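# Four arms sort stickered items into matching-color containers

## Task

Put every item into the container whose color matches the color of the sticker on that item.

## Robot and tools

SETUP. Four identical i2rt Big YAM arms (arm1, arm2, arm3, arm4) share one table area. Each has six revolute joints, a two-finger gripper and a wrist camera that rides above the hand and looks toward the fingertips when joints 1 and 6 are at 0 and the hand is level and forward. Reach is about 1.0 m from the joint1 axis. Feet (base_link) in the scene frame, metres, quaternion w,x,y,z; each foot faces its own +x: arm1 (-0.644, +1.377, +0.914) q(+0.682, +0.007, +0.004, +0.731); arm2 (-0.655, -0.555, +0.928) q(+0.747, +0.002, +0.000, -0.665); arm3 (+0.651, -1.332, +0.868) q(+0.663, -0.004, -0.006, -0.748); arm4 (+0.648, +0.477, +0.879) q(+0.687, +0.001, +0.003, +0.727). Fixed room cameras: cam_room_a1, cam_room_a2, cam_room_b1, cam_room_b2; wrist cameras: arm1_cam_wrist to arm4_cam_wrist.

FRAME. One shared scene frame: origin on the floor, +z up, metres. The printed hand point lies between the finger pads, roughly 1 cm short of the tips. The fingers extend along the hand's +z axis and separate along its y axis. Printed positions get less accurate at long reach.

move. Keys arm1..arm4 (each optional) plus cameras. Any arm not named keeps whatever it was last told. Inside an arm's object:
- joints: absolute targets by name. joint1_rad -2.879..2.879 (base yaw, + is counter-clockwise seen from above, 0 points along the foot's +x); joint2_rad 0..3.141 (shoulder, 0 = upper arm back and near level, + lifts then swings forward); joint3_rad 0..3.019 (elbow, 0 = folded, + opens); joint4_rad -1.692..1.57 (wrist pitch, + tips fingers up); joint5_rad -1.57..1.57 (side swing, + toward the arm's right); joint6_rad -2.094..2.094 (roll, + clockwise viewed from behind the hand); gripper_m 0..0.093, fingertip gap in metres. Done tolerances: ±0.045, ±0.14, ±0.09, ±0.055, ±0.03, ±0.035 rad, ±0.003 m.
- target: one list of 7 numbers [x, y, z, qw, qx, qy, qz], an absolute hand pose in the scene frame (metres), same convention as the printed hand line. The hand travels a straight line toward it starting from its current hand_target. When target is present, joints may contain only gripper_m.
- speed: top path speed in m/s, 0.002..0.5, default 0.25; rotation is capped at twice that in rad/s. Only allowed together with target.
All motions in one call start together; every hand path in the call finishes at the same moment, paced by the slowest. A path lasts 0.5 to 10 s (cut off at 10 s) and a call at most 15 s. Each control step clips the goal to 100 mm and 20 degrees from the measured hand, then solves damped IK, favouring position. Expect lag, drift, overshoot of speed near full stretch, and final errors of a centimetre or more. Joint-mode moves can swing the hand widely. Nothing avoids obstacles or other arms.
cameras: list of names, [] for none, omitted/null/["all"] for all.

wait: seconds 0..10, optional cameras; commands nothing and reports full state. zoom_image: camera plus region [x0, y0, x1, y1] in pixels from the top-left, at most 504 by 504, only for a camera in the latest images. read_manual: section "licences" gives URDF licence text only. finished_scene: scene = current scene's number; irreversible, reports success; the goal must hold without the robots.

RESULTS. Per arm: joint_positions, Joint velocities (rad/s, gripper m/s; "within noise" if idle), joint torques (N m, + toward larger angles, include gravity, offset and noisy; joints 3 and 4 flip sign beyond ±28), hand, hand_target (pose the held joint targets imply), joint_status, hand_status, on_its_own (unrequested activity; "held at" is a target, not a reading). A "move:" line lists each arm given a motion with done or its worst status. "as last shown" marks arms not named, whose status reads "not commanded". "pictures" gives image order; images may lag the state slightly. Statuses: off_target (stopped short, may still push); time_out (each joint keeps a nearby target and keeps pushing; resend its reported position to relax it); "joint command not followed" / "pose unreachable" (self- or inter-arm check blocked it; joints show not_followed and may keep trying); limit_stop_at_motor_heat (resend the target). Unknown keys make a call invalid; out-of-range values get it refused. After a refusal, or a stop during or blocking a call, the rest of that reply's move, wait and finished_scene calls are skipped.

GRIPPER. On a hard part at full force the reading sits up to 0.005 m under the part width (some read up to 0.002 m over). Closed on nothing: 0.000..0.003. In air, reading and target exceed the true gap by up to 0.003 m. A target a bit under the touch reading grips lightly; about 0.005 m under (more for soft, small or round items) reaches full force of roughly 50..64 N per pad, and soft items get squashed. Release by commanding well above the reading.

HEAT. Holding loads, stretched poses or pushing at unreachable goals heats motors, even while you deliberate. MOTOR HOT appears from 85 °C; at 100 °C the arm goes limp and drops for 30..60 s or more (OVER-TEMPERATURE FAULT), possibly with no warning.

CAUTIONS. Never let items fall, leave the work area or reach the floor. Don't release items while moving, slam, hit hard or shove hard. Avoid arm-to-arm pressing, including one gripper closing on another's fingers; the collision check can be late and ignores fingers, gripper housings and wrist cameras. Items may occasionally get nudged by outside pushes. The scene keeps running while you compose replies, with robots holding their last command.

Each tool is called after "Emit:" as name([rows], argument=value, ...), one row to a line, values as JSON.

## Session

Emit:
move(arm1={"joints": {"joint1_rad":1.57,"joint2_rad":0.55,"joint3_rad":1.2,"joint4_rad":-1.5,"joint5_rad":0,"joint6_rad":0,"gripper_m":0.09}}, arm2={"joints": {"joint1_rad":-1.57,"joint2_rad":0.55,"joint3_rad":1.2,"joint4_rad":-1.5,"joint5_rad":0,"joint6_rad":0,"gripper_m":0.09}}, arm3={"joints": {"joint1_rad":1.67,"joint2_rad":0.55,"joint3_rad":1.2,"joint4_rad":-1.5,"joint5_rad":0,"joint6_rad":0,"gripper_m":0.09}}, arm4={"joints": {"joint1_rad":-1.63,"joint2_rad":0.55,"joint3_rad":1.2,"joint4_rad":-1.5,"joint5_rad":0,"joint6_rad":0,"gripper_m":0.09}}, cameras=["all"])

Scene clock: 1.93 s.
Joint torques (N m): arm1=[-1.26 3.08 10.97 1.05 0 -0.05] | arm2=[0.32 0.97 11.34 1.52 -0.04 -0.08] | arm3=[1.96 1.08 8.68 1.05 0.07 -0.11] | arm4=[0.67 0.97 8.88 0.73 0.08 0.17]
Motor temperatures (°C): arm1=[20 23 26 23 21 21 21] | arm2=[23 24 26 22 22 20 23] | arm3=[24 23 24 23 24 23 23] | arm4=[22 21 23 22 24 21 24]
Heat: arm1: hottest joint3_rad 26 °C; arm2: hottest joint3_rad 26 °C; arm3: hottest joint1_rad 24 °C; arm4: hottest joint5_rad 24 °C.
move: arm1 done; arm2 done; arm3 done; arm4 done
Joint velocities: within noise
arm1.joint_positions: joint1_rad=+1.563 joint2_rad=+0.555 joint3_rad=+1.185 joint4_rad=-1.492 joint5_rad=+0.000 joint6_rad=+0.007 gripper_m=+0.09006
arm1.joint_status: all done
arm1.hand: x=-0.8412 y=+1.3642 z=+1.3433 quat_wxyz=(+0.011, +0.935, +0.026, -0.354) (m; scene frame)
arm1.hand_target: x=-0.8373 y=+1.3630 z=+1.3499 quat_wxyz=(+0.010, +0.932, +0.032, -0.360) (m; scene frame)
arm1.hand_status: not commanded
arm2.joint_positions: joint1_rad=-1.565 joint2_rad=+0.547 joint3_rad=+1.184 joint4_rad=-1.487 joint5_rad=+0.000 joint6_rad=+0.014 gripper_m=+0.09010
arm2.joint_status: all done
arm2.hand: x=-0.8576 y=-0.5811 z=+1.3554 quat_wxyz=(-0.023, -0.935, -0.051, +0.351) (m; scene frame)
arm2.hand_target: x=-0.8554 y=-0.5799 z=+1.3605 quat_wxyz=(-0.019, -0.934, -0.056, +0.351) (m; scene frame)
arm2.hand_status: not commanded
arm3.joint_positions: joint1_rad=+1.659 joint2_rad=+0.559 joint3_rad=+1.196 joint4_rad=-1.495 joint5_rad=-0.001 joint6_rad=+0.007 gripper_m=+0.09006
arm3.joint_status: all done
arm3.hand: x=+0.8549 y=-1.3327 z=+1.2980 quat_wxyz=(-0.350, -0.016, -0.937, +0.011) (m; scene frame)
arm3.hand_target: x=+0.8513 y=-1.3305 z=+1.3004 quat_wxyz=(-0.353, -0.008, -0.936, +0.010) (m; scene frame)
arm3.hand_status: not commanded
arm4.joint_positions: joint1_rad=-1.626 joint2_rad=+0.560 joint3_rad=+1.185 joint4_rad=-1.490 joint5_rad=+0.000 joint6_rad=-0.013 gripper_m=+0.09012
arm4.joint_status: all done
arm4.hand: x=+0.8561 y=+0.4786 z=+1.3037 quat_wxyz=(-0.344, +0.007, -0.939, +0.004) (m; scene frame)
arm4.hand_target: x=+0.8508 y=+0.4778 z=+1.3111 quat_wxyz=(-0.350, -0.001, -0.937, +0.002) (m; scene frame)
arm4.hand_status: not commanded
pictures: arm1_cam_wrist, arm2_cam_wrist, arm3_cam_wrist, arm4_cam_wrist, cam_room_a1, cam_room_a2, cam_room_b1, cam_room_b2
Images, in order (width x height): arm1_cam_wrist 672x504, arm2_cam_wrist 672x504, arm3_cam_wrist 672x504, arm4_cam_wrist 672x504, cam_room_a1 672x504, cam_room_a2 672x504, cam_room_b1 672x504, cam_room_b2 672x504.

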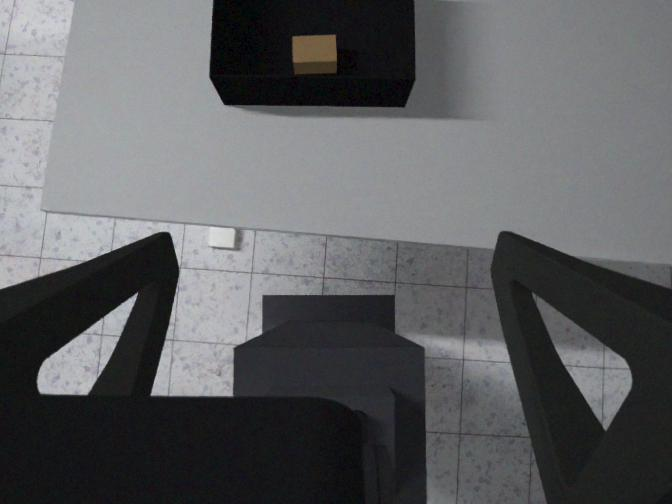

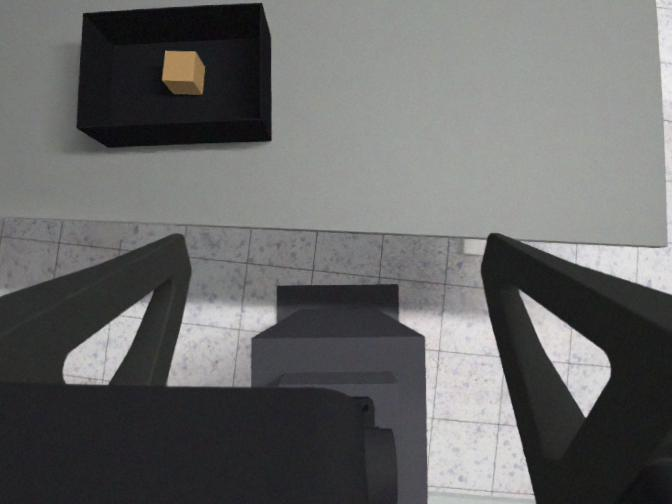

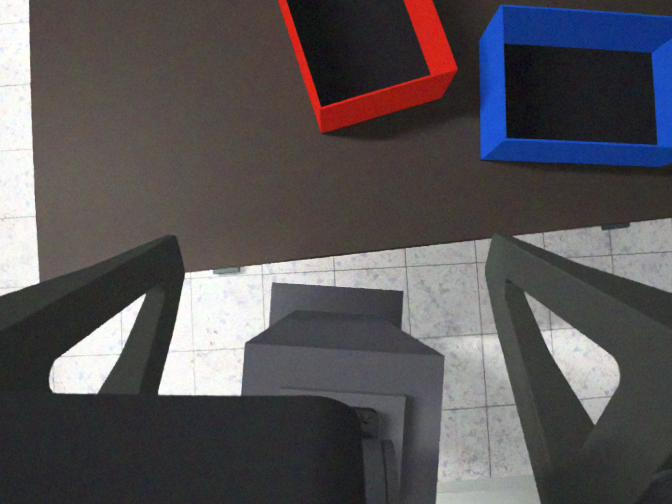

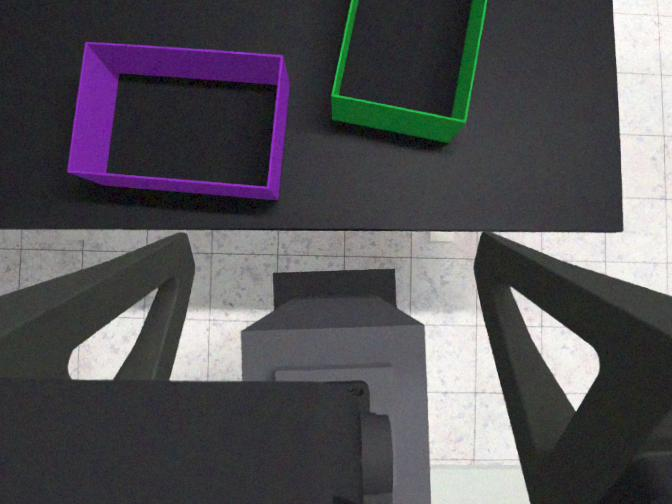

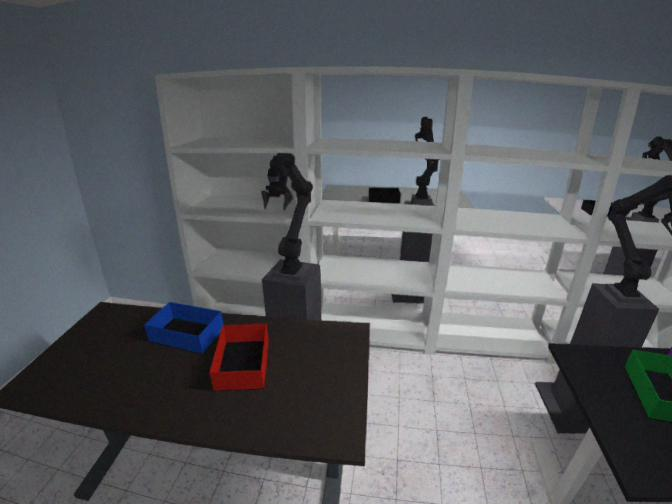

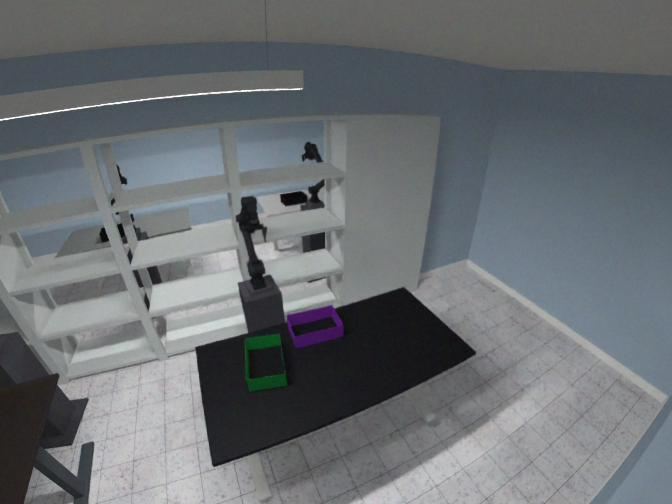

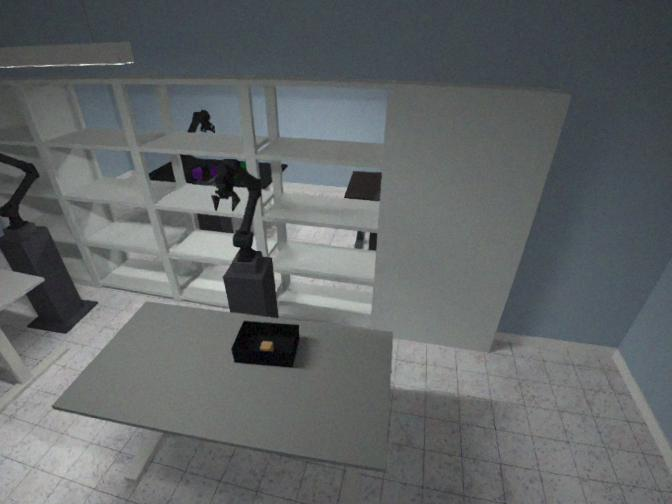

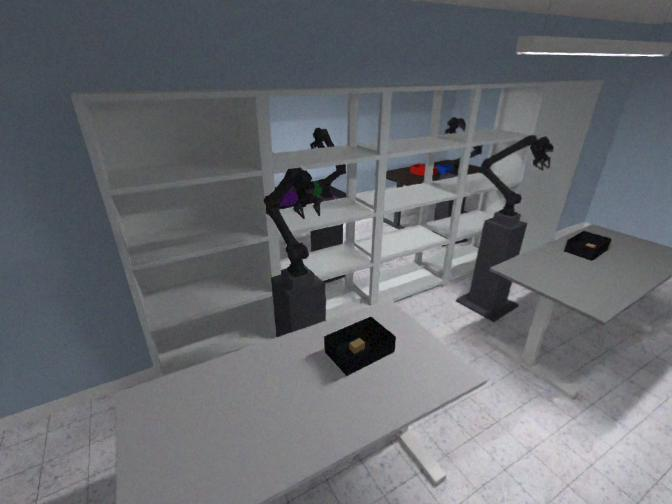

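Emit:
zoom_image(camera="arm1_cam_wrist", region=[250, 0, 380, 100])

Emit:
zoom_image(camera="arm2_cam_wrist", region=[120, 20, 250, 120])

Emit:
zoom_image(camera="cam_room_b2", region=[310, 310, 410, 385])

Emit:
zoom_image(camera="cam_room_b1", region=[220, 310, 320, 385])

Scaled by 3.877.

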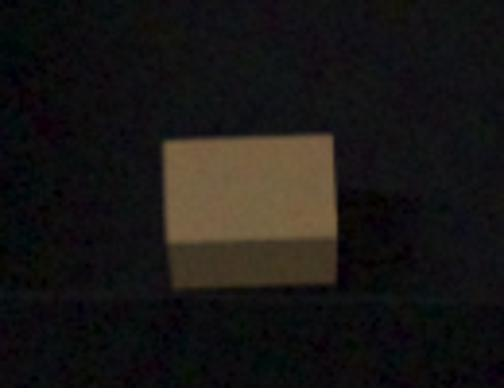

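Scaled by 3.877.

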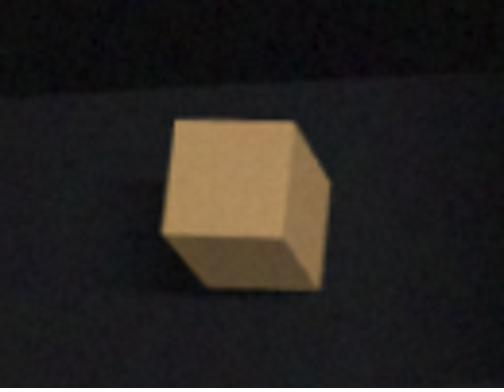

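Scaled by 5.040.

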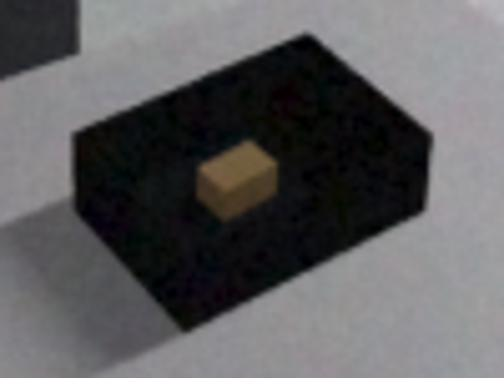

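Scaled by 5.040.

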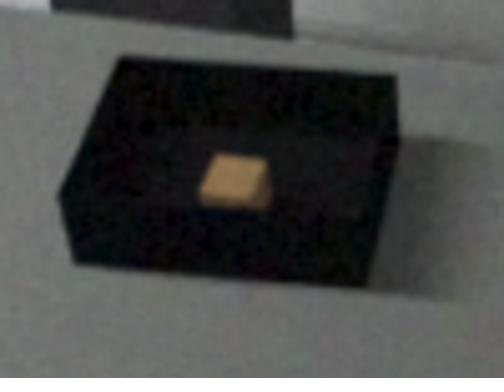

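Emit:
move(arm1={"target": [-1.21,1.301,0.95,0,0.731,-0.682,0], "speed":0.4, "joints":{"gripper_m":0.075}}, arm2={"target": [-1.15,-0.90,0.95,0,0.999,0.035,0], "speed":0.4, "joints":{"gripper_m":0.085}}, arm3={"joints": {"joint1_rad":-1.97,"joint2_rad":0.586,"joint3_rad":0.754,"joint4_rad":-0.864,"gripper_m":0.093}}, arm4={"joints": {"joint1_rad":0.9,"joint2_rad":0.586,"joint3_rad":0.754,"joint4_rad":-0.864,"gripper_m":0.093}}, cameras=["arm1_cam_wrist","arm2_cam_wrist"])

Scene clock: 48.53 s.
Joint torques (N m): arm1=[-2.9 -15.85 13.61 -0.08 0.07 0.14] | arm2=[1.32 -20.6 13.61 0.12 -0.12 0.22] | arm3=[0.62 -1.85 9.95 1.98 -0.07 -0.11] | arm4=[1.32 -1.14 9.99 1.66 0.15 0.14]
Motor temperatures (°C): arm1=[20 23 29 23 21 21 21] | arm2=[23 24 31 22 22 20 23] | arm3=[24 23 27 23 24 23 23] | arm4=[22 21 30 22 24 21 24]
Heat: arm1: hottest joint3_rad 29 °C; arm2: hottest joint3_rad 31 °C; arm3: hottest joint3_rad 27 °C; arm4: hottest joint3_rad 30 °C.
move: arm1 off_target; arm2 off_target; arm3 done; arm4 done
Joint velocities: within noise
arm1.joint_positions: joint1_rad=+1.643 joint2_rad=+1.987 joint3_rad=+1.450 joint4_rad=-1.094 joint5_rad=-0.004 joint6_rad=+1.626 gripper_m=+0.07507
arm1.joint_status: all done
arm1.hand: x=-1.1885 y=+1.2996 z=+0.9311 quat_wxyz=(-0.018, +0.737, -0.676, +0.014) (m; scene frame)
arm1.hand_target: x=-1.2091 y=+1.3012 z=+0.9505 quat_wxyz=(+0.000, +0.731, -0.682, +0.000) (m; scene frame)
arm1.hand_status: off_target (0.029 m and 2.7 deg from the pose sent, 0.543 m and 96.5 deg at the start)
arm2.joint_positions: joint1_rad=-1.088 joint2_rad=+2.036 joint3_rad=+1.552 joint4_rad=-1.107 joint5_rad=+0.002 joint6_rad=+0.524 gripper_m=+0.08510
arm2.joint_status: all done
arm2.hand: x=-1.1388 y=-0.8854 z=+0.9409 quat_wxyz=(+0.008, -0.999, -0.038, -0.009) (m; scene frame)
arm2.hand_target: x=-1.1492 y=-0.8996 z=+0.9502 quat_wxyz=(+0.000, -0.999, -0.035, +0.000) (m; scene frame)
arm2.hand_status: off_target (0.021 m and 1.4 deg from the pose sent, 0.593 m and 41.2 deg at the start)
arm3.joint_positions: joint1_rad=-1.960 joint2_rad=+0.594 joint3_rad=+0.755 joint4_rad=-0.875 joint5_rad=+0.003 joint6_rad=+0.005 gripper_m=+0.09300
arm3.joint_status: all done
arm3.hand: x=+0.3815 y=-1.1759 z=+1.1642 quat_wxyz=(+0.099, -0.880, +0.235, +0.400) (m; scene frame)
arm3.hand_target: x=+0.3825 y=-1.1734 z=+1.1679 quat_wxyz=(+0.103, -0.876, +0.236, +0.407) (m; scene frame)
arm3.hand_status: not commanded
arm4.joint_positions: joint1_rad=+0.898 joint2_rad=+0.592 joint3_rad=+0.745 joint4_rad=-0.879 joint5_rad=-0.002 joint6_rad=-0.011 gripper_m=+0.09292
arm4.joint_status: all done
arm4.hand: x=+0.3989 y=+0.6558 z=+1.1732 quat_wxyz=(-0.124, +0.870, -0.272, -0.392) (m; scene frame)
arm4.hand_target: x=+0.3969 y=+0.6570 z=+1.1824 quat_wxyz=(-0.126, +0.863, -0.275, -0.405) (m; scene frame)
arm4.hand_status: not commanded
pictures: arm1_cam_wrist, arm2_cam_wrist
Images, in order (width x height): arm1_cam_wrist 672x504, arm2_cam_wrist 672x504.

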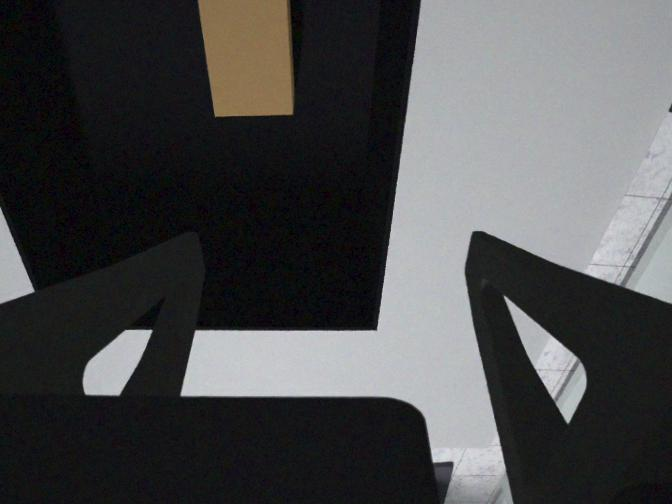

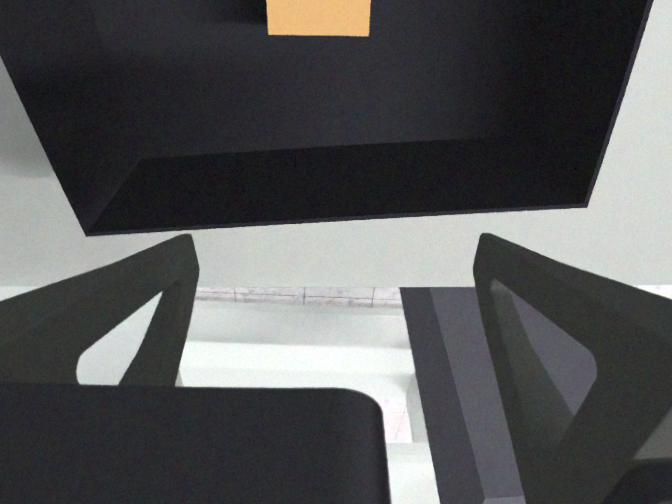

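Emit:
move(arm1={"target": [-1.248,1.311,0.85,0,0.719,-0.695,0], "speed":0.25}, arm2={"target": [-1.188,-0.909,0.85,0,0.999,0.035,0], "speed":0.25}, cameras=["arm1_cam_wrist","arm2_cam_wrist"])

Scene clock: 67.73 s.
Joint torques (N m): arm1=[-2.08 -19.14 12.01 0.64 0.11 0.13] | arm2=[-0.21 -23 12.48 0.94 -0.09 0] | arm3=[0.67 -1.9 9.99 1.95 -0.09 -0.1] | arm4=[1.26 -1.49 10.06 1.8 0.15 0.13]
Motor temperatures (°C): arm1=[20 24 32 23 21 21 21] | arm2=[23 25 31 22 22 20 23] | arm3=[24 23 27 23 24 23 23] | arm4=[22 21 31 22 24 21 24]
Heat: arm1: hottest joint3_rad 32 °C; arm2: hottest joint3_rad 31 °C; arm3: hottest joint3_rad 27 °C; arm4: hottest joint3_rad 31 °C.
move: arm1 off_target; arm2 off_target
Joint velocities: within noise
arm1.joint_positions: joint1_rad=+1.619 joint2_rad=+2.213 joint3_rad=+1.528 joint4_rad=-0.970 joint5_rad=-0.004 joint6_rad=+1.638 gripper_m=+0.07507
arm1.joint_status: not commanded
arm1.hand: x=-1.2194 y=+1.3101 z=+0.8293 quat_wxyz=(-0.027, +0.724, -0.689, +0.022) (m; scene frame)
arm1.hand_target: x=-1.2467 y=+1.3111 z=+0.8510 quat_wxyz=(+0.000, +0.719, -0.695, +0.000) (m; scene frame)
arm1.hand_status: off_target (0.035 m and 4.0 deg from the pose sent, 0.101 m and 3.9 deg at the start)
arm2.joint_positions: joint1_rad=-1.092 joint2_rad=+2.258 joint3_rad=+1.650 joint4_rad=-1.003 joint5_rad=+0.002 joint6_rad=+0.524 gripper_m=+0.08510
arm2.joint_status: not commanded
arm2.hand: x=-1.1668 y=-0.9011 z=+0.8421 quat_wxyz=(+0.013, -0.999, -0.036, -0.018) (m; scene frame)
arm2.hand_target: x=-1.1873 y=-0.9085 z=+0.8506 quat_wxyz=(+0.000, -0.999, -0.035, +0.000) (m; scene frame)
arm2.hand_status: off_target (0.024 m and 2.6 deg from the pose sent, 0.106 m and 1.4 deg at the start)
arm3, arm4: as last shown
pictures: arm1_cam_wrist, arm2_cam_wrist
Images, in order (width x height): arm1_cam_wrist 672x504, arm2_cam_wrist 672x504.

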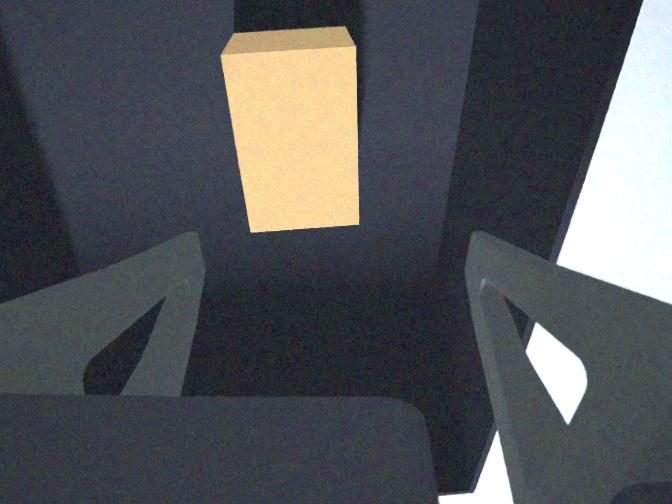

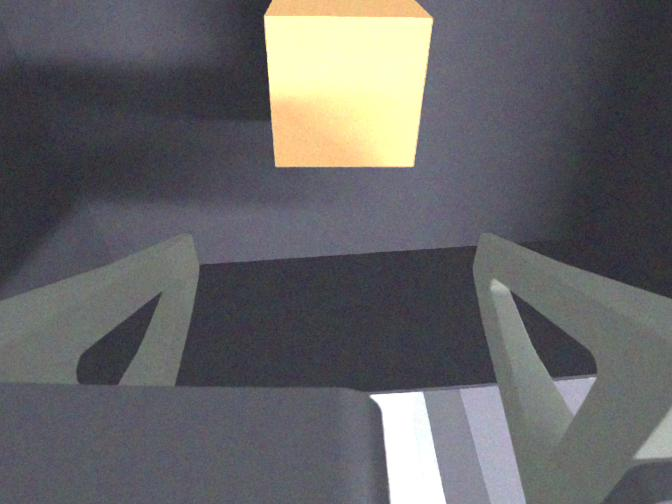

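Emit:
move(arm1={"target": [-1.254,1.309,0.767,0.027,0.719,-0.695,-0.022], "speed":0.12}, arm2={"target": [-1.204,-0.904,0.760,0.013,0.999,0.035,-0.018], "speed":0.15}, cameras=["arm1_cam_wrist","arm2_cam_wrist"])

Scene clock: 95.13 s.
Joint torques (N m): arm1=[-2.67 -17.14 7.76 0.64 0.09 0.13] | arm2=[0.09 -22.07 11.67 1.25 -0.13 -0.08] | arm3=[0.67 -1.85 9.92 1.96 -0.08 -0.11] | arm4=[0.62 -1.61 10.06 1.7 0.14 0.16]
Motor temperatures (°C): arm1=[20 26 33 23 21 21 21] | arm2=[23 26 34 22 22 20 23] | arm3=[24 23 27 23 24 23 23] | arm4=[22 21 32 22 24 21 24]
Heat: arm1: hottest joint3_rad 33 °C; arm2: hottest joint3_rad 34 °C; arm3: hottest joint3_rad 27 °C; arm4: hottest joint3_rad 32 °C.
move: arm1 done; arm2 off_target
Joint velocities: within noise
arm1.joint_positions: joint1_rad=+1.619 joint2_rad=+2.312 joint3_rad=+1.528 joint4_rad=-0.734 joint5_rad=-0.004 joint6_rad=+1.642 gripper_m=+0.07505
arm1.joint_status: not commanded
arm1.hand: x=-1.2531 y=+1.3064 z=+0.7724 quat_wxyz=(+0.026, +0.723, -0.690, -0.022) (m; scene frame)
arm1.hand_target: x=-1.2538 y=+1.3089 z=+0.7669 quat_wxyz=(+0.027, +0.719, -0.695, -0.022) (m; scene frame)
arm1.hand_status: done (0.006 m and 0.7 deg from the pose sent, 0.071 m and 8.0 deg at the start)
arm2.joint_positions: joint1_rad=-1.115 joint2_rad=+2.392 joint3_rad=+1.656 joint4_rad=-0.820 joint5_rad=-0.001 joint6_rad=+0.510 gripper_m=+0.08510
arm2.joint_status: not commanded
arm2.hand: x=-1.1860 y=-0.8971 z=+0.7627 quat_wxyz=(-0.003, -0.999, -0.031, +0.005) (m; scene frame)
arm2.hand_target: x=-1.2035 y=-0.9035 z=+0.7606 quat_wxyz=(-0.013, -0.999, -0.035, +0.018) (m; scene frame)
arm2.hand_status: off_target (0.019 m and 1.9 deg from the pose sent, 0.090 m and 5.1 deg at the start)
arm3, arm4: as last shown
pictures: arm1_cam_wrist, arm2_cam_wrist
Images, in order (width x height): arm1_cam_wrist 672x504, arm2_cam_wrist 672x504.

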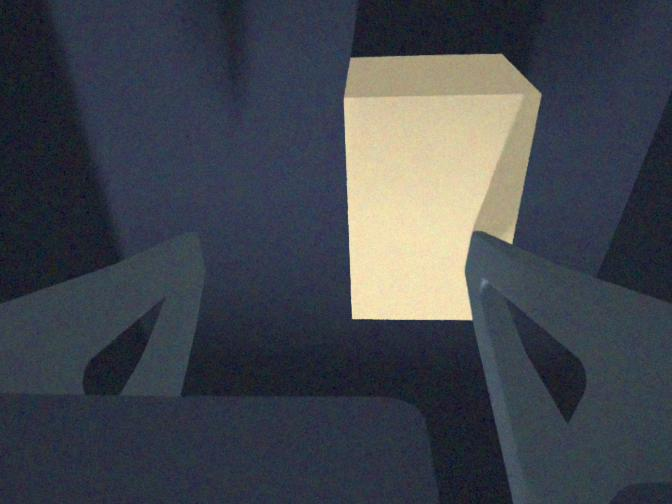

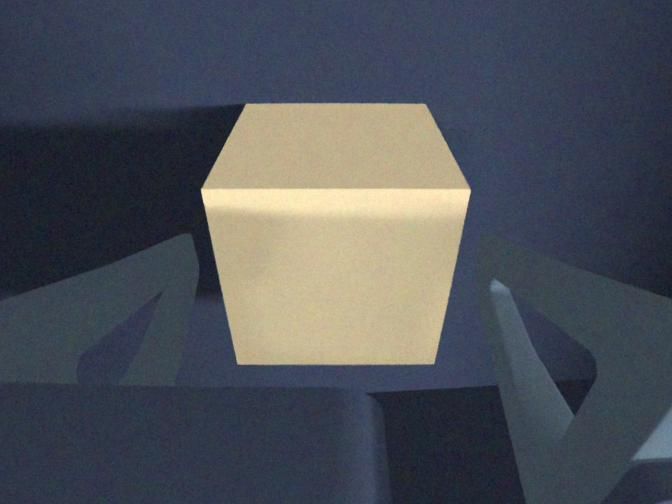

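Emit:
move(arm1={"target": [-1.238,1.309,0.815,0.013,0.719,-0.695,-0.011], "speed":0.15}, arm2={"target": [-1.204,-0.904,0.747,0.013,0.999,0.035,-0.018], "speed":0.15}, cameras=["arm1_cam_wrist","arm2_cam_wrist"])

Emit:
move(arm2={"joints": {"gripper_m":0.045}}, cameras=["arm2_cam_wrist"])

Scene clock: 102.47 s.
Joint torques (N m): arm1=[-2.26 -19.31 7.9 -0.08 0.11 0.13] | arm2=[0.21 -21.01 11.78 1.29 -0.14 -0.07] | arm3=[0.67 -2.02 9.92 1.95 -0.08 -0.1] | arm4=[0.73 -1.32 10.1 1.74 0.19 0.14]
Motor temperatures (°C): arm1=[20 26 32 23 21 21 21] | arm2=[23 26 34 22 22 20 23] | arm3=[24 23 27 23 24 23 23] | arm4=[22 21 32 22 24 21 24]
Heat: arm1: hottest joint3_rad 32 °C; arm2: hottest joint3_rad 34 °C; arm3: hottest joint3_rad 27 °C; arm4: hottest joint3_rad 32 °C.
move: arm1 off_target; arm2 off_target
Joint velocities: within noise
arm1.joint_positions: joint1_rad=+1.619 joint2_rad=+2.239 joint3_rad=+1.496 joint4_rad=-0.820 joint5_rad=-0.004 joint6_rad=+1.644 gripper_m=+0.07505
arm1.joint_status: not commanded
arm1.hand: x=-1.2346 y=+1.3084 z=+0.8045 quat_wxyz=(+0.009, +0.722, -0.692, -0.008) (m; scene frame)
arm1.hand_target: x=-1.2380 y=+1.3089 z=+0.8149 quat_wxyz=(+0.013, +0.719, -0.695, -0.011) (m; scene frame)
arm1.hand_status: off_target (0.011 m and 0.8 deg from the pose sent, 0.045 m and 2.1 deg at the start)
arm2.joint_positions: joint1_rad=-1.115 joint2_rad=+2.401 joint3_rad=+1.659 joint4_rad=-0.801 joint5_rad=-0.002 joint6_rad=+0.510 gripper_m=+0.08510
arm2.joint_status: not commanded
arm2.hand: x=-1.1887 y=-0.8989 z=+0.7578 quat_wxyz=(-0.006, -0.999, -0.031, +0.010) (m; scene frame)
arm2.hand_target: x=-1.2033 y=-0.9034 z=+0.7476 quat_wxyz=(-0.013, -0.999, -0.035, +0.018) (m; scene frame)
arm2.hand_status: off_target (0.019 m and 1.2 deg from the pose sent, 0.025 m and 1.9 deg at the start)
arm3, arm4: as last shown
arm3.joint_positions: joint1_rad=-1.960 joint2_rad=+0.594 joint3_rad=+0.755 joint4_rad=-0.875 joint5_rad=+0.002 joint6_rad=+0.005 gripper_m=+0.09300
pictures: arm1_cam_wrist, arm2_cam_wrist
Images, in order (width x height): arm1_cam_wrist 672x504, arm2_cam_wrist 672x504.

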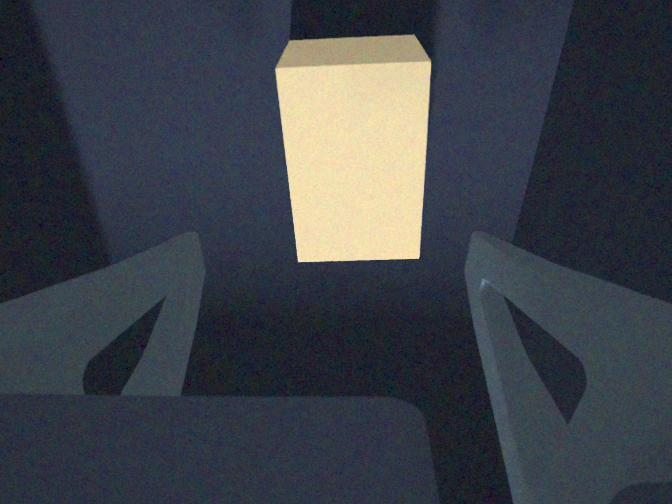

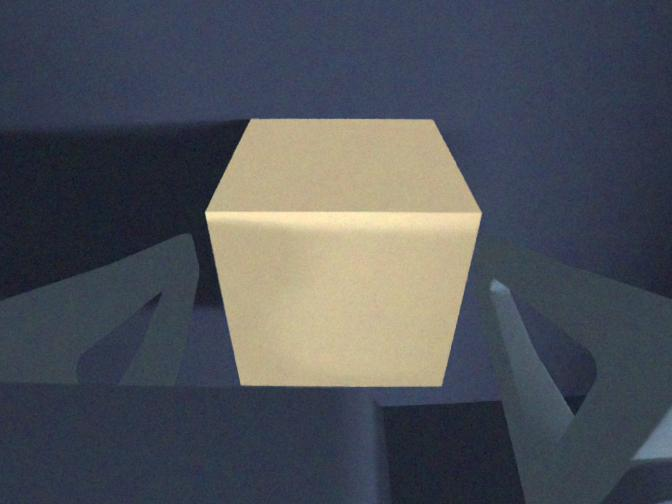

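Scene clock: 103.03 s.
Joint torques (N m): arm1=[-2.14 -18.32 7.98 0.02 0.14 0.11] | arm2=[0.26 -21.01 11.73 1.26 -0.11 -0.07] | arm3=[0.67 -1.96 9.89 1.99 -0.09 -0.1] | arm4=[1.08 -1.38 10 1.69 0.18 0.14]
Motor temperatures (°C): arm1=[20 26 32 23 21 21 21] | arm2=[23 26 34 22 22 20 23] | arm3=[24 23 27 23 24 23 23] | arm4=[22 21 32 22 24 21 24]
Heat: arm1: hottest joint3_rad 32 °C; arm2: hottest joint3_rad 34 °C; arm3: hottest joint3_rad 27 °C; arm4: hottest joint3_rad 32 °C.
move: arm2 off_target
Joint velocities: within noise
arm1, arm3, arm4: as last shown
arm2.joint_positions: joint1_rad=-1.115 joint2_rad=+2.401 joint3_rad=+1.659 joint4_rad=-0.801 joint5_rad=-0.002 joint6_rad=+0.510 gripper_m=+0.05282
arm2.joint_status: gripper_m off_target (ended at +0.05286, target +0.04500)
arm2.hand: x=-1.1889 y=-0.8991 z=+0.7579 quat_wxyz=(-0.007, -0.999, -0.032, +0.010) (m; scene frame)
arm2.hand_target: x=-1.2032 y=-0.9034 z=+0.7475 quat_wxyz=(-0.013, -0.999, -0.035, +0.018) (m; scene frame)
arm2.hand_status: not commanded
pictures: arm2_cam_wrist
Images, in order (width x height): arm2_cam_wrist 672x504.

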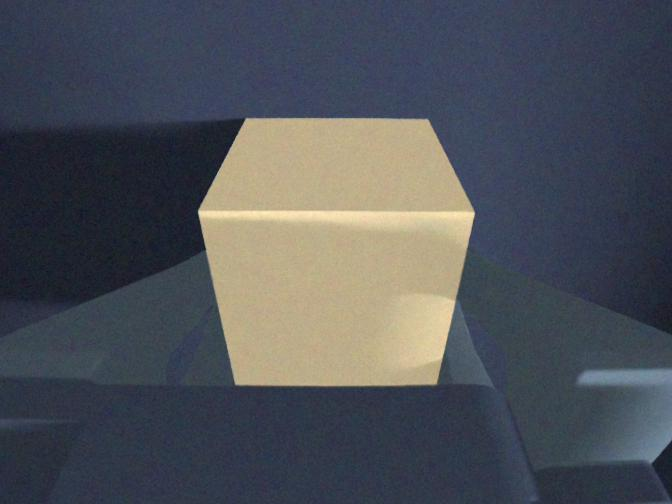

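Emit:
move(arm1={"target": [-1.229,1.309,0.760,0.008,0.719,-0.695,-0.007], "speed":0.12}, arm2={"target": [-1.19,-0.90,0.97,0.013,0.999,0.035,-0.018], "speed":0.25}, cameras=["arm1_cam_wrist","arm2_cam_wrist"])

Emit:
move(arm2={"joints": {"joint1_rad":-1.57,"joint2_rad":0.55,"joint3_rad":1.2,"joint4_rad":-0.4,"joint6_rad":0}}, cameras=["cam_room_b1","cam_room_b2"])

Emit:
zoom_image(camera="cam_room_b1", region=[180, 130, 300, 230])

Scene clock: 115.77 s.
Joint torques (N m): arm1=[-1.67 -16.91 7.32 0.75 0.12 0.09] | arm2=[0.73 -23.47 14.01 0.2 -0.1 -0.01] | arm3=[0.67 -1.96 9.91 1.99 -0.08 -0.11] | arm4=[1.03 -1.85 10.02 1.73 0.17 0.16]
Motor temperatures (°C): arm1=[20 26 32 23 21 21 21] | arm2=[23 27 33 22 22 20 23] | arm3=[24 23 27 23 24 23 23] | arm4=[22 21 33 22 24 21 24]
Heat: arm1: hottest joint3_rad 32 °C; arm2: hottest joint3_rad 33 °C; arm3: hottest joint3_rad 27 °C; arm4: hottest joint3_rad 33 °C.
move: arm1 done; arm2 off_target
Joint velocities: within noise
arm1.joint_positions: joint1_rad=+1.619 joint2_rad=+2.299 joint3_rad=+1.480 joint4_rad=-0.747 joint5_rad=-0.004 joint6_rad=+1.646 gripper_m=+0.07505
arm1.joint_status: not commanded
arm1.hand: x=-1.2290 y=+1.3092 z=+0.7663 quat_wxyz=(+0.008, +0.722, -0.692, -0.007) (m; scene frame)
arm1.hand_target: x=-1.2288 y=+1.3090 z=+0.7599 quat_wxyz=(+0.008, +0.719, -0.695, -0.007) (m; scene frame)
arm1.hand_status: done (0.006 m and 0.4 deg from the pose sent, 0.045 m and 0.5 deg at the start)
arm2.joint_positions: joint1_rad=-1.115 joint2_rad=+2.091 joint3_rad=+1.664 joint4_rad=-1.143 joint5_rad=-0.002 joint6_rad=+0.510 gripper_m=+0.05282
arm2.joint_status: not commanded
arm2.hand: x=-1.1736 y=-0.8896 z=+0.9474 quat_wxyz=(+0.000, -1.000, -0.032, -0.001) (m; scene frame)
arm2.hand_target: x=-1.1891 y=-0.8993 z=+0.9704 quat_wxyz=(-0.013, -0.999, -0.035, +0.019) (m; scene frame)
arm2.hand_status: off_target (0.030 m and 2.7 deg from the pose sent, 0.212 m and 1.2 deg at the start)
arm3, arm4: as last shown
pictures: arm1_cam_wrist, arm2_cam_wrist
Images, in order (width x height): arm1_cam_wrist 672x504, arm2_cam_wrist 672x504.

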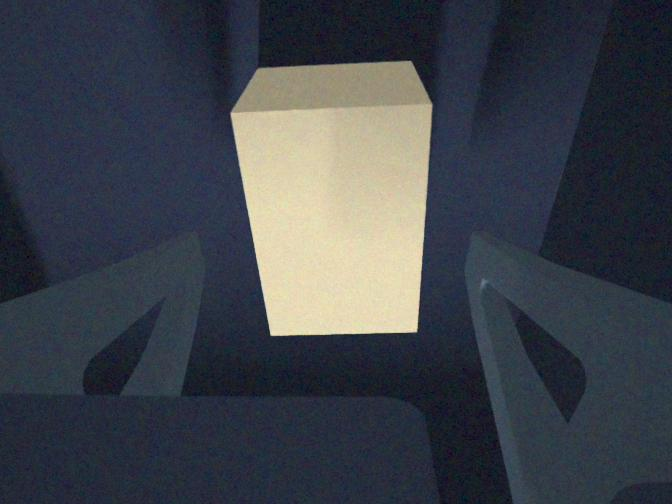

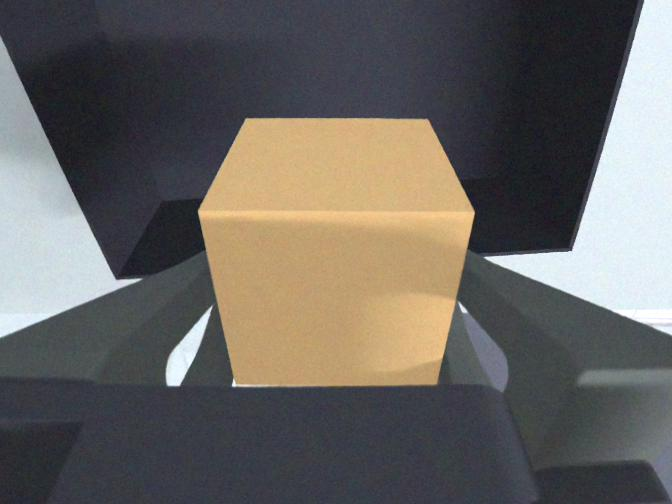

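Scene clock: 117.63 s.
Joint torques (N m): arm1=[-1.79 -16.38 7.17 0.84 0.15 0.11] | arm2=[0.15 0.32 9.31 2.67 0 -0.07] | arm3=[0.56 -1.85 9.94 1.99 -0.09 -0.1] | arm4=[1.2 -1.08 9.96 1.62 0.15 0.12]
Motor temperatures (°C): arm1=[20 26 32 23 21 21 21] | arm2=[23 27 32 22 22 20 23] | arm3=[24 23 27 23 24 23 23] | arm4=[22 21 33 22 24 21 24]
Heat: arm1: hottest joint3_rad 32 °C; arm2: hottest joint3_rad 32 °C; arm3: hottest joint3_rad 27 °C; arm4: hottest joint3_rad 33 °C.
move: arm2 done
Joint velocities: within noise
arm1, arm3, arm4: as last shown
arm1.hand: x=-1.2290 y=+1.3092 z=+0.7663 quat_wxyz=(+0.008, +0.721, -0.692, -0.007) (m; scene frame)
arm2.joint_positions: joint1_rad=-1.563 joint2_rad=+0.552 joint3_rad=+1.210 joint4_rad=-0.407 joint5_rad=-0.006 joint6_rad=+0.014 gripper_m=+0.05283
arm2.joint_status: all done
arm2.hand: x=-0.9296 y=-0.5923 z=+1.6089 quat_wxyz=(-0.056, -0.613, -0.037, +0.787) (m; scene frame)
arm2.hand_target: x=-0.9313 y=-0.5905 z=+1.6058 quat_wxyz=(-0.047, -0.613, -0.040, +0.788) (m; scene frame)
arm2.hand_status: not commanded
pictures: cam_room_b1, cam_room_b2
Images, in order (width x height): cam_room_b1 672x504, cam_room_b2 672x504.

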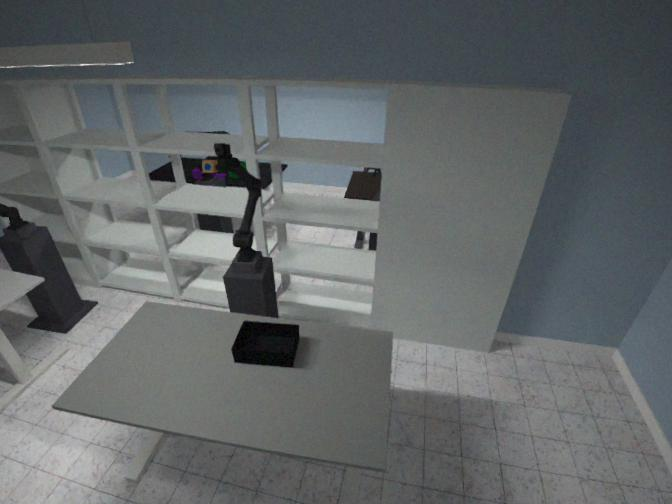

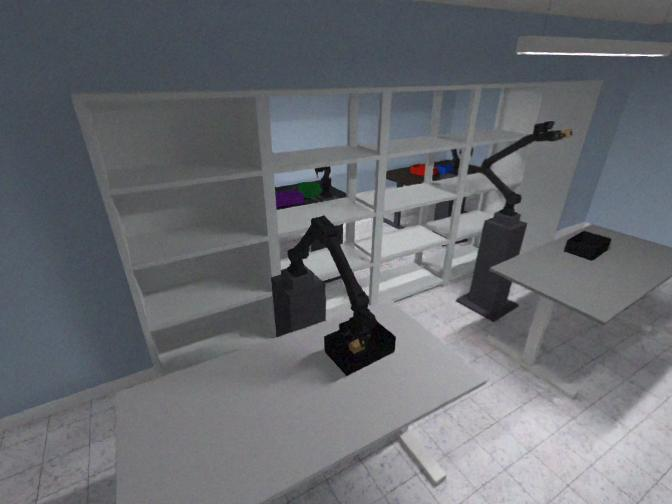

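Scaled by 4.200.

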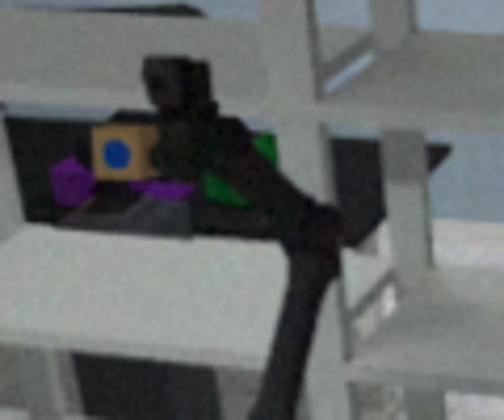

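Emit:
move(arm1={"target": [-1.229,1.309,0.742,0.008,0.719,-0.695,-0.007], "speed":0.12}, cameras=[])

Emit:
move(arm1={"joints": {"gripper_m":0.038}}, arm2={"joints": {"joint1_rad":0.917,"joint2_rad":0.6,"joint3_rad":1.25,"joint4_rad":-1.6,"joint6_rad":0}}, cameras=["arm1_cam_wrist","arm2_cam_wrist"])

Emit:
move(arm1={"target": [-1.22,1.309,0.97,0.008,0.719,-0.695,-0.007], "speed":0.25}, arm2={"target": [-0.39,-0.71,1.09,0,0.265,0.964,0], "speed":0.35}, cameras=["arm1_cam_wrist","arm2_cam_wrist"])

Scene clock: 125.20 s.
Joint torques (N m): arm1=[-1.32 -17.08 7.61 0.79 0.15 0.12] | arm2=[0.09 0.38 9.29 2.69 0 -0.07] | arm3=[0.67 -1.85 9.96 1.99 -0.08 -0.11] | arm4=[0.85 -1.32 9.99 1.8 0.11 0.14]
Motor temperatures (°C): arm1=[20 26 32 23 21 21 21] | arm2=[23 27 32 22 22 20 24] | arm3=[24 23 28 23 24 23 23] | arm4=[22 21 33 22 24 21 24]
Heat: arm1: hottest joint3_rad 32 °C; arm2: hottest joint3_rad 32 °C; arm3: hottest joint3_rad 28 °C; arm4: hottest joint3_rad 33 °C.
move: arm1 done
Joint velocities: within noise
arm1.joint_positions: joint1_rad=+1.619 joint2_rad=+2.333 joint3_rad=+1.480 joint4_rad=-0.718 joint5_rad=-0.004 joint6_rad=+1.646 gripper_m=+0.07505
arm1.joint_status: not commanded
arm1.hand: x=-1.2262 y=+1.3096 z=+0.7471 quat_wxyz=(+0.006, +0.721, -0.692, -0.005) (m; scene frame)
arm1.hand_target: x=-1.2288 y=+1.3090 z=+0.7420 quat_wxyz=(+0.008, +0.719, -0.695, -0.007) (m; scene frame)
arm1.hand_status: done (0.006 m and 0.5 deg from the pose sent, 0.024 m and 0.4 deg at the start)
arm2, arm3, arm4: as last shown
arm2.hand_target: x=-0.9313 y=-0.5905 z=+1.6058 quat_wxyz=(-0.047, -0.613, -0.039, +0.788) (m; scene frame)
pictures: none
No camera images: "cameras" was empty.

Scene clock: 127.37 s.
Joint torques (N m): arm1=[-2.14 -16.85 7.54 0.65 0.13 0.07] | arm2=[1.08 -0.09 13.3 1.4 0.05 -0.07] | arm3=[0.56 -1.85 9.94 2 -0.09 -0.1] | arm4=[0.85 -1.85 10.11 1.69 0.17 0.15]
Motor temperatures (°C): arm1=[20 26 31 23 21 21 21] | arm2=[23 27 32 22 22 20 24] | arm3=[24 23 28 23 24 23 23] | arm4=[22 21 33 22 24 21 24]
Heat: arm1: hottest joint3_rad 31 °C; arm2: hottest joint3_rad 32 °C; arm3: hottest joint3_rad 28 °C; arm4: hottest joint3_rad 33 °C.
move: arm1 off_target; arm2 done
Joint velocities: within noise
arm1.joint_positions: joint1_rad=+1.619 joint2_rad=+2.333 joint3_rad=+1.480 joint4_rad=-0.717 joint5_rad=-0.004 joint6_rad=+1.647 gripper_m=+0.04397
arm1.joint_status: gripper_m off_target (ended at +0.04399, target +0.03800)
arm1.hand: x=-1.2265 y=+1.3096 z=+0.7472 quat_wxyz=(+0.006, +0.721, -0.693, -0.005) (m; scene frame)
arm1.hand_target: x=-1.2288 y=+1.3089 z=+0.7420 quat_wxyz=(+0.008, +0.719, -0.695, -0.007) (m; scene frame)
arm1.hand_status: not commanded
arm2.joint_positions: joint1_rad=+0.912 joint2_rad=+0.604 joint3_rad=+1.210 joint4_rad=-1.589 joint5_rad=-0.007 joint6_rad=+0.013 gripper_m=+0.05287
arm2.joint_status: all done
arm2.hand: x=-0.4849 y=-0.6587 z=+1.3424 quat_wxyz=(-0.281, -0.262, -0.921, +0.071) (m; scene frame)
arm2.hand_target: x=-0.4884 y=-0.6559 z=+1.3597 quat_wxyz=(-0.296, -0.252, -0.918, +0.077) (m; scene frame)
arm2.hand_status: not commanded
arm3.joint_positions: joint1_rad=-1.960 joint2_rad=+0.594 joint3_rad=+0.755 joint4_rad=-0.875 joint5_rad=+0.002 joint6_rad=+0.005 gripper_m=+0.09300
arm3.joint_status: not commanded
arm3.hand: x=+0.3815 y=-1.1759 z=+1.1642 quat_wxyz=(+0.099, -0.880, +0.235, +0.400) (m; scene frame)
arm3.hand_target: x=+0.3825 y=-1.1734 z=+1.1679 quat_wxyz=(+0.103, -0.876, +0.236, +0.407) (m; scene frame)
arm3.hand_status: not commanded
arm4.joint_positions: joint1_rad=+0.898 joint2_rad=+0.592 joint3_rad=+0.745 joint4_rad=-0.879 joint5_rad=-0.002 joint6_rad=-0.011 gripper_m=+0.09292
arm4.joint_status: not commanded
arm4.hand: x=+0.3989 y=+0.6558 z=+1.1732 quat_wxyz=(-0.124, +0.870, -0.272, -0.392) (m; scene frame)
arm4.hand_target: x=+0.3969 y=+0.6570 z=+1.1824 quat_wxyz=(-0.126, +0.863, -0.275, -0.405) (m; scene frame)
arm4.hand_status: not commanded
pictures: arm1_cam_wrist, arm2_cam_wrist
Images, in order (width x height): arm1_cam_wrist 672x504, arm2_cam_wrist 672x504.

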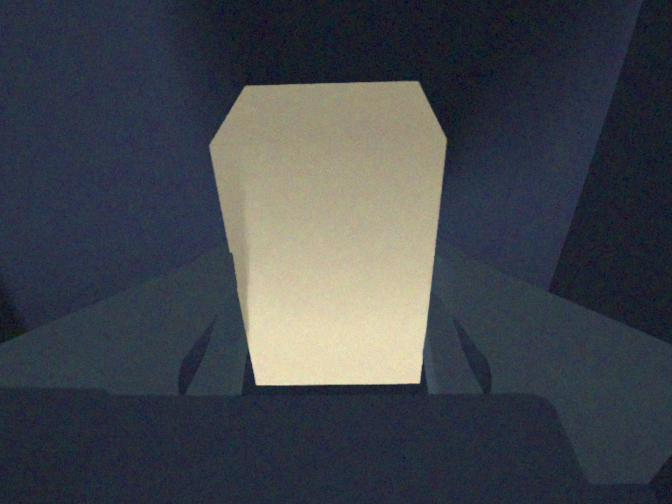

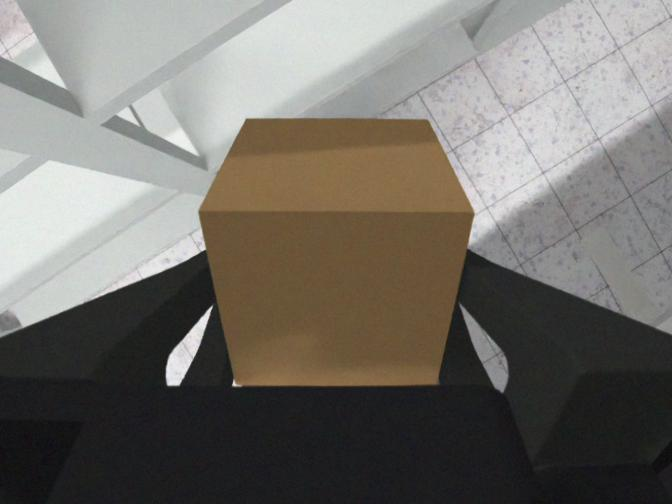

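Scene clock: 129.03 s.
Joint torques (N m): arm1=[-1.61 -16.79 13.42 0.02 0.11 0.09] | arm2=[1.49 -9.47 10.04 1.11 0.13 0.07] | arm3=[0.67 -1.9 9.95 1.96 -0.09 -0.09] | arm4=[0.85 -1.44 9.94 1.7 0.15 0.15]
Motor temperatures (°C): arm1=[20 26 32 23 21 21 21] | arm2=[23 27 32 22 22 20 24] | arm3=[24 23 28 23 24 23 23] | arm4=[22 21 33 22 24 21 24]
Heat: arm1: hottest joint3_rad 32 °C; arm2: hottest joint3_rad 32 °C; arm3: hottest joint3_rad 28 °C; arm4: hottest joint3_rad 33 °C.
move: arm1 off_target; arm2 done
Joint velocities: within noise
arm1.joint_positions: joint1_rad=+1.619 joint2_rad=+1.985 joint3_rad=+1.490 joint4_rad=-1.123 joint5_rad=-0.004 joint6_rad=+1.647 gripper_m=+0.04397
arm1.joint_status: not commanded
arm1.hand: x=-1.2003 y=+1.3118 z=+0.9455 quat_wxyz=(-0.012, +0.721, -0.693, +0.010) (m; scene frame)
arm1.hand_target: x=-1.2188 y=+1.3091 z=+0.9702 quat_wxyz=(+0.008, +0.719, -0.695, -0.007) (m; scene frame)
arm1.hand_status: off_target (0.032 m and 3.1 deg from the pose sent, 0.223 m and 0.5 deg at the start)
arm2.joint_positions: joint1_rad=+0.921 joint2_rad=+1.183 joint3_rad=+0.916 joint4_rad=-1.322 joint5_rad=+0.000 joint6_rad=+0.013 gripper_m=+0.05287
arm2.joint_status: not commanded
arm2.hand: x=-0.3927 y=-0.7113 z=+1.0884 quat_wxyz=(+0.008, -0.270, -0.963, -0.004) (m; scene frame)
arm2.hand_target: x=-0.3900 y=-0.7100 z=+1.0901 quat_wxyz=(+0.000, -0.265, -0.964, +0.000) (m; scene frame)
arm2.hand_status: done (0.003 m and 1.2 deg from the pose sent, 0.274 m and 33.7 deg at the start)
arm3, arm4: as last shown
pictures: arm1_cam_wrist, arm2_cam_wrist
Images, in order (width x height): arm1_cam_wrist 672x504, arm2_cam_wrist 672x504.

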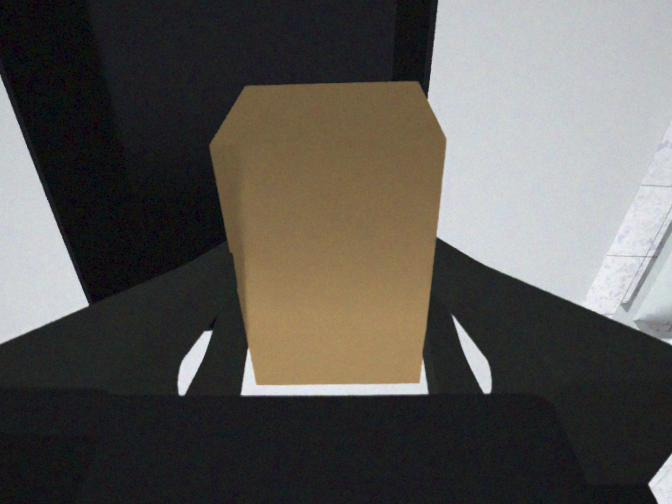

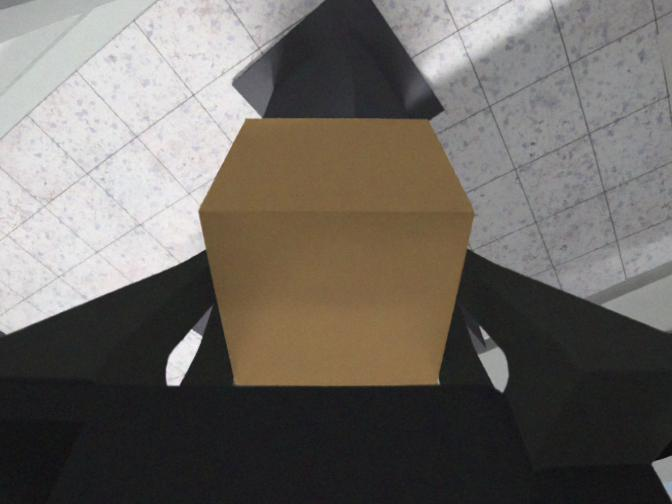

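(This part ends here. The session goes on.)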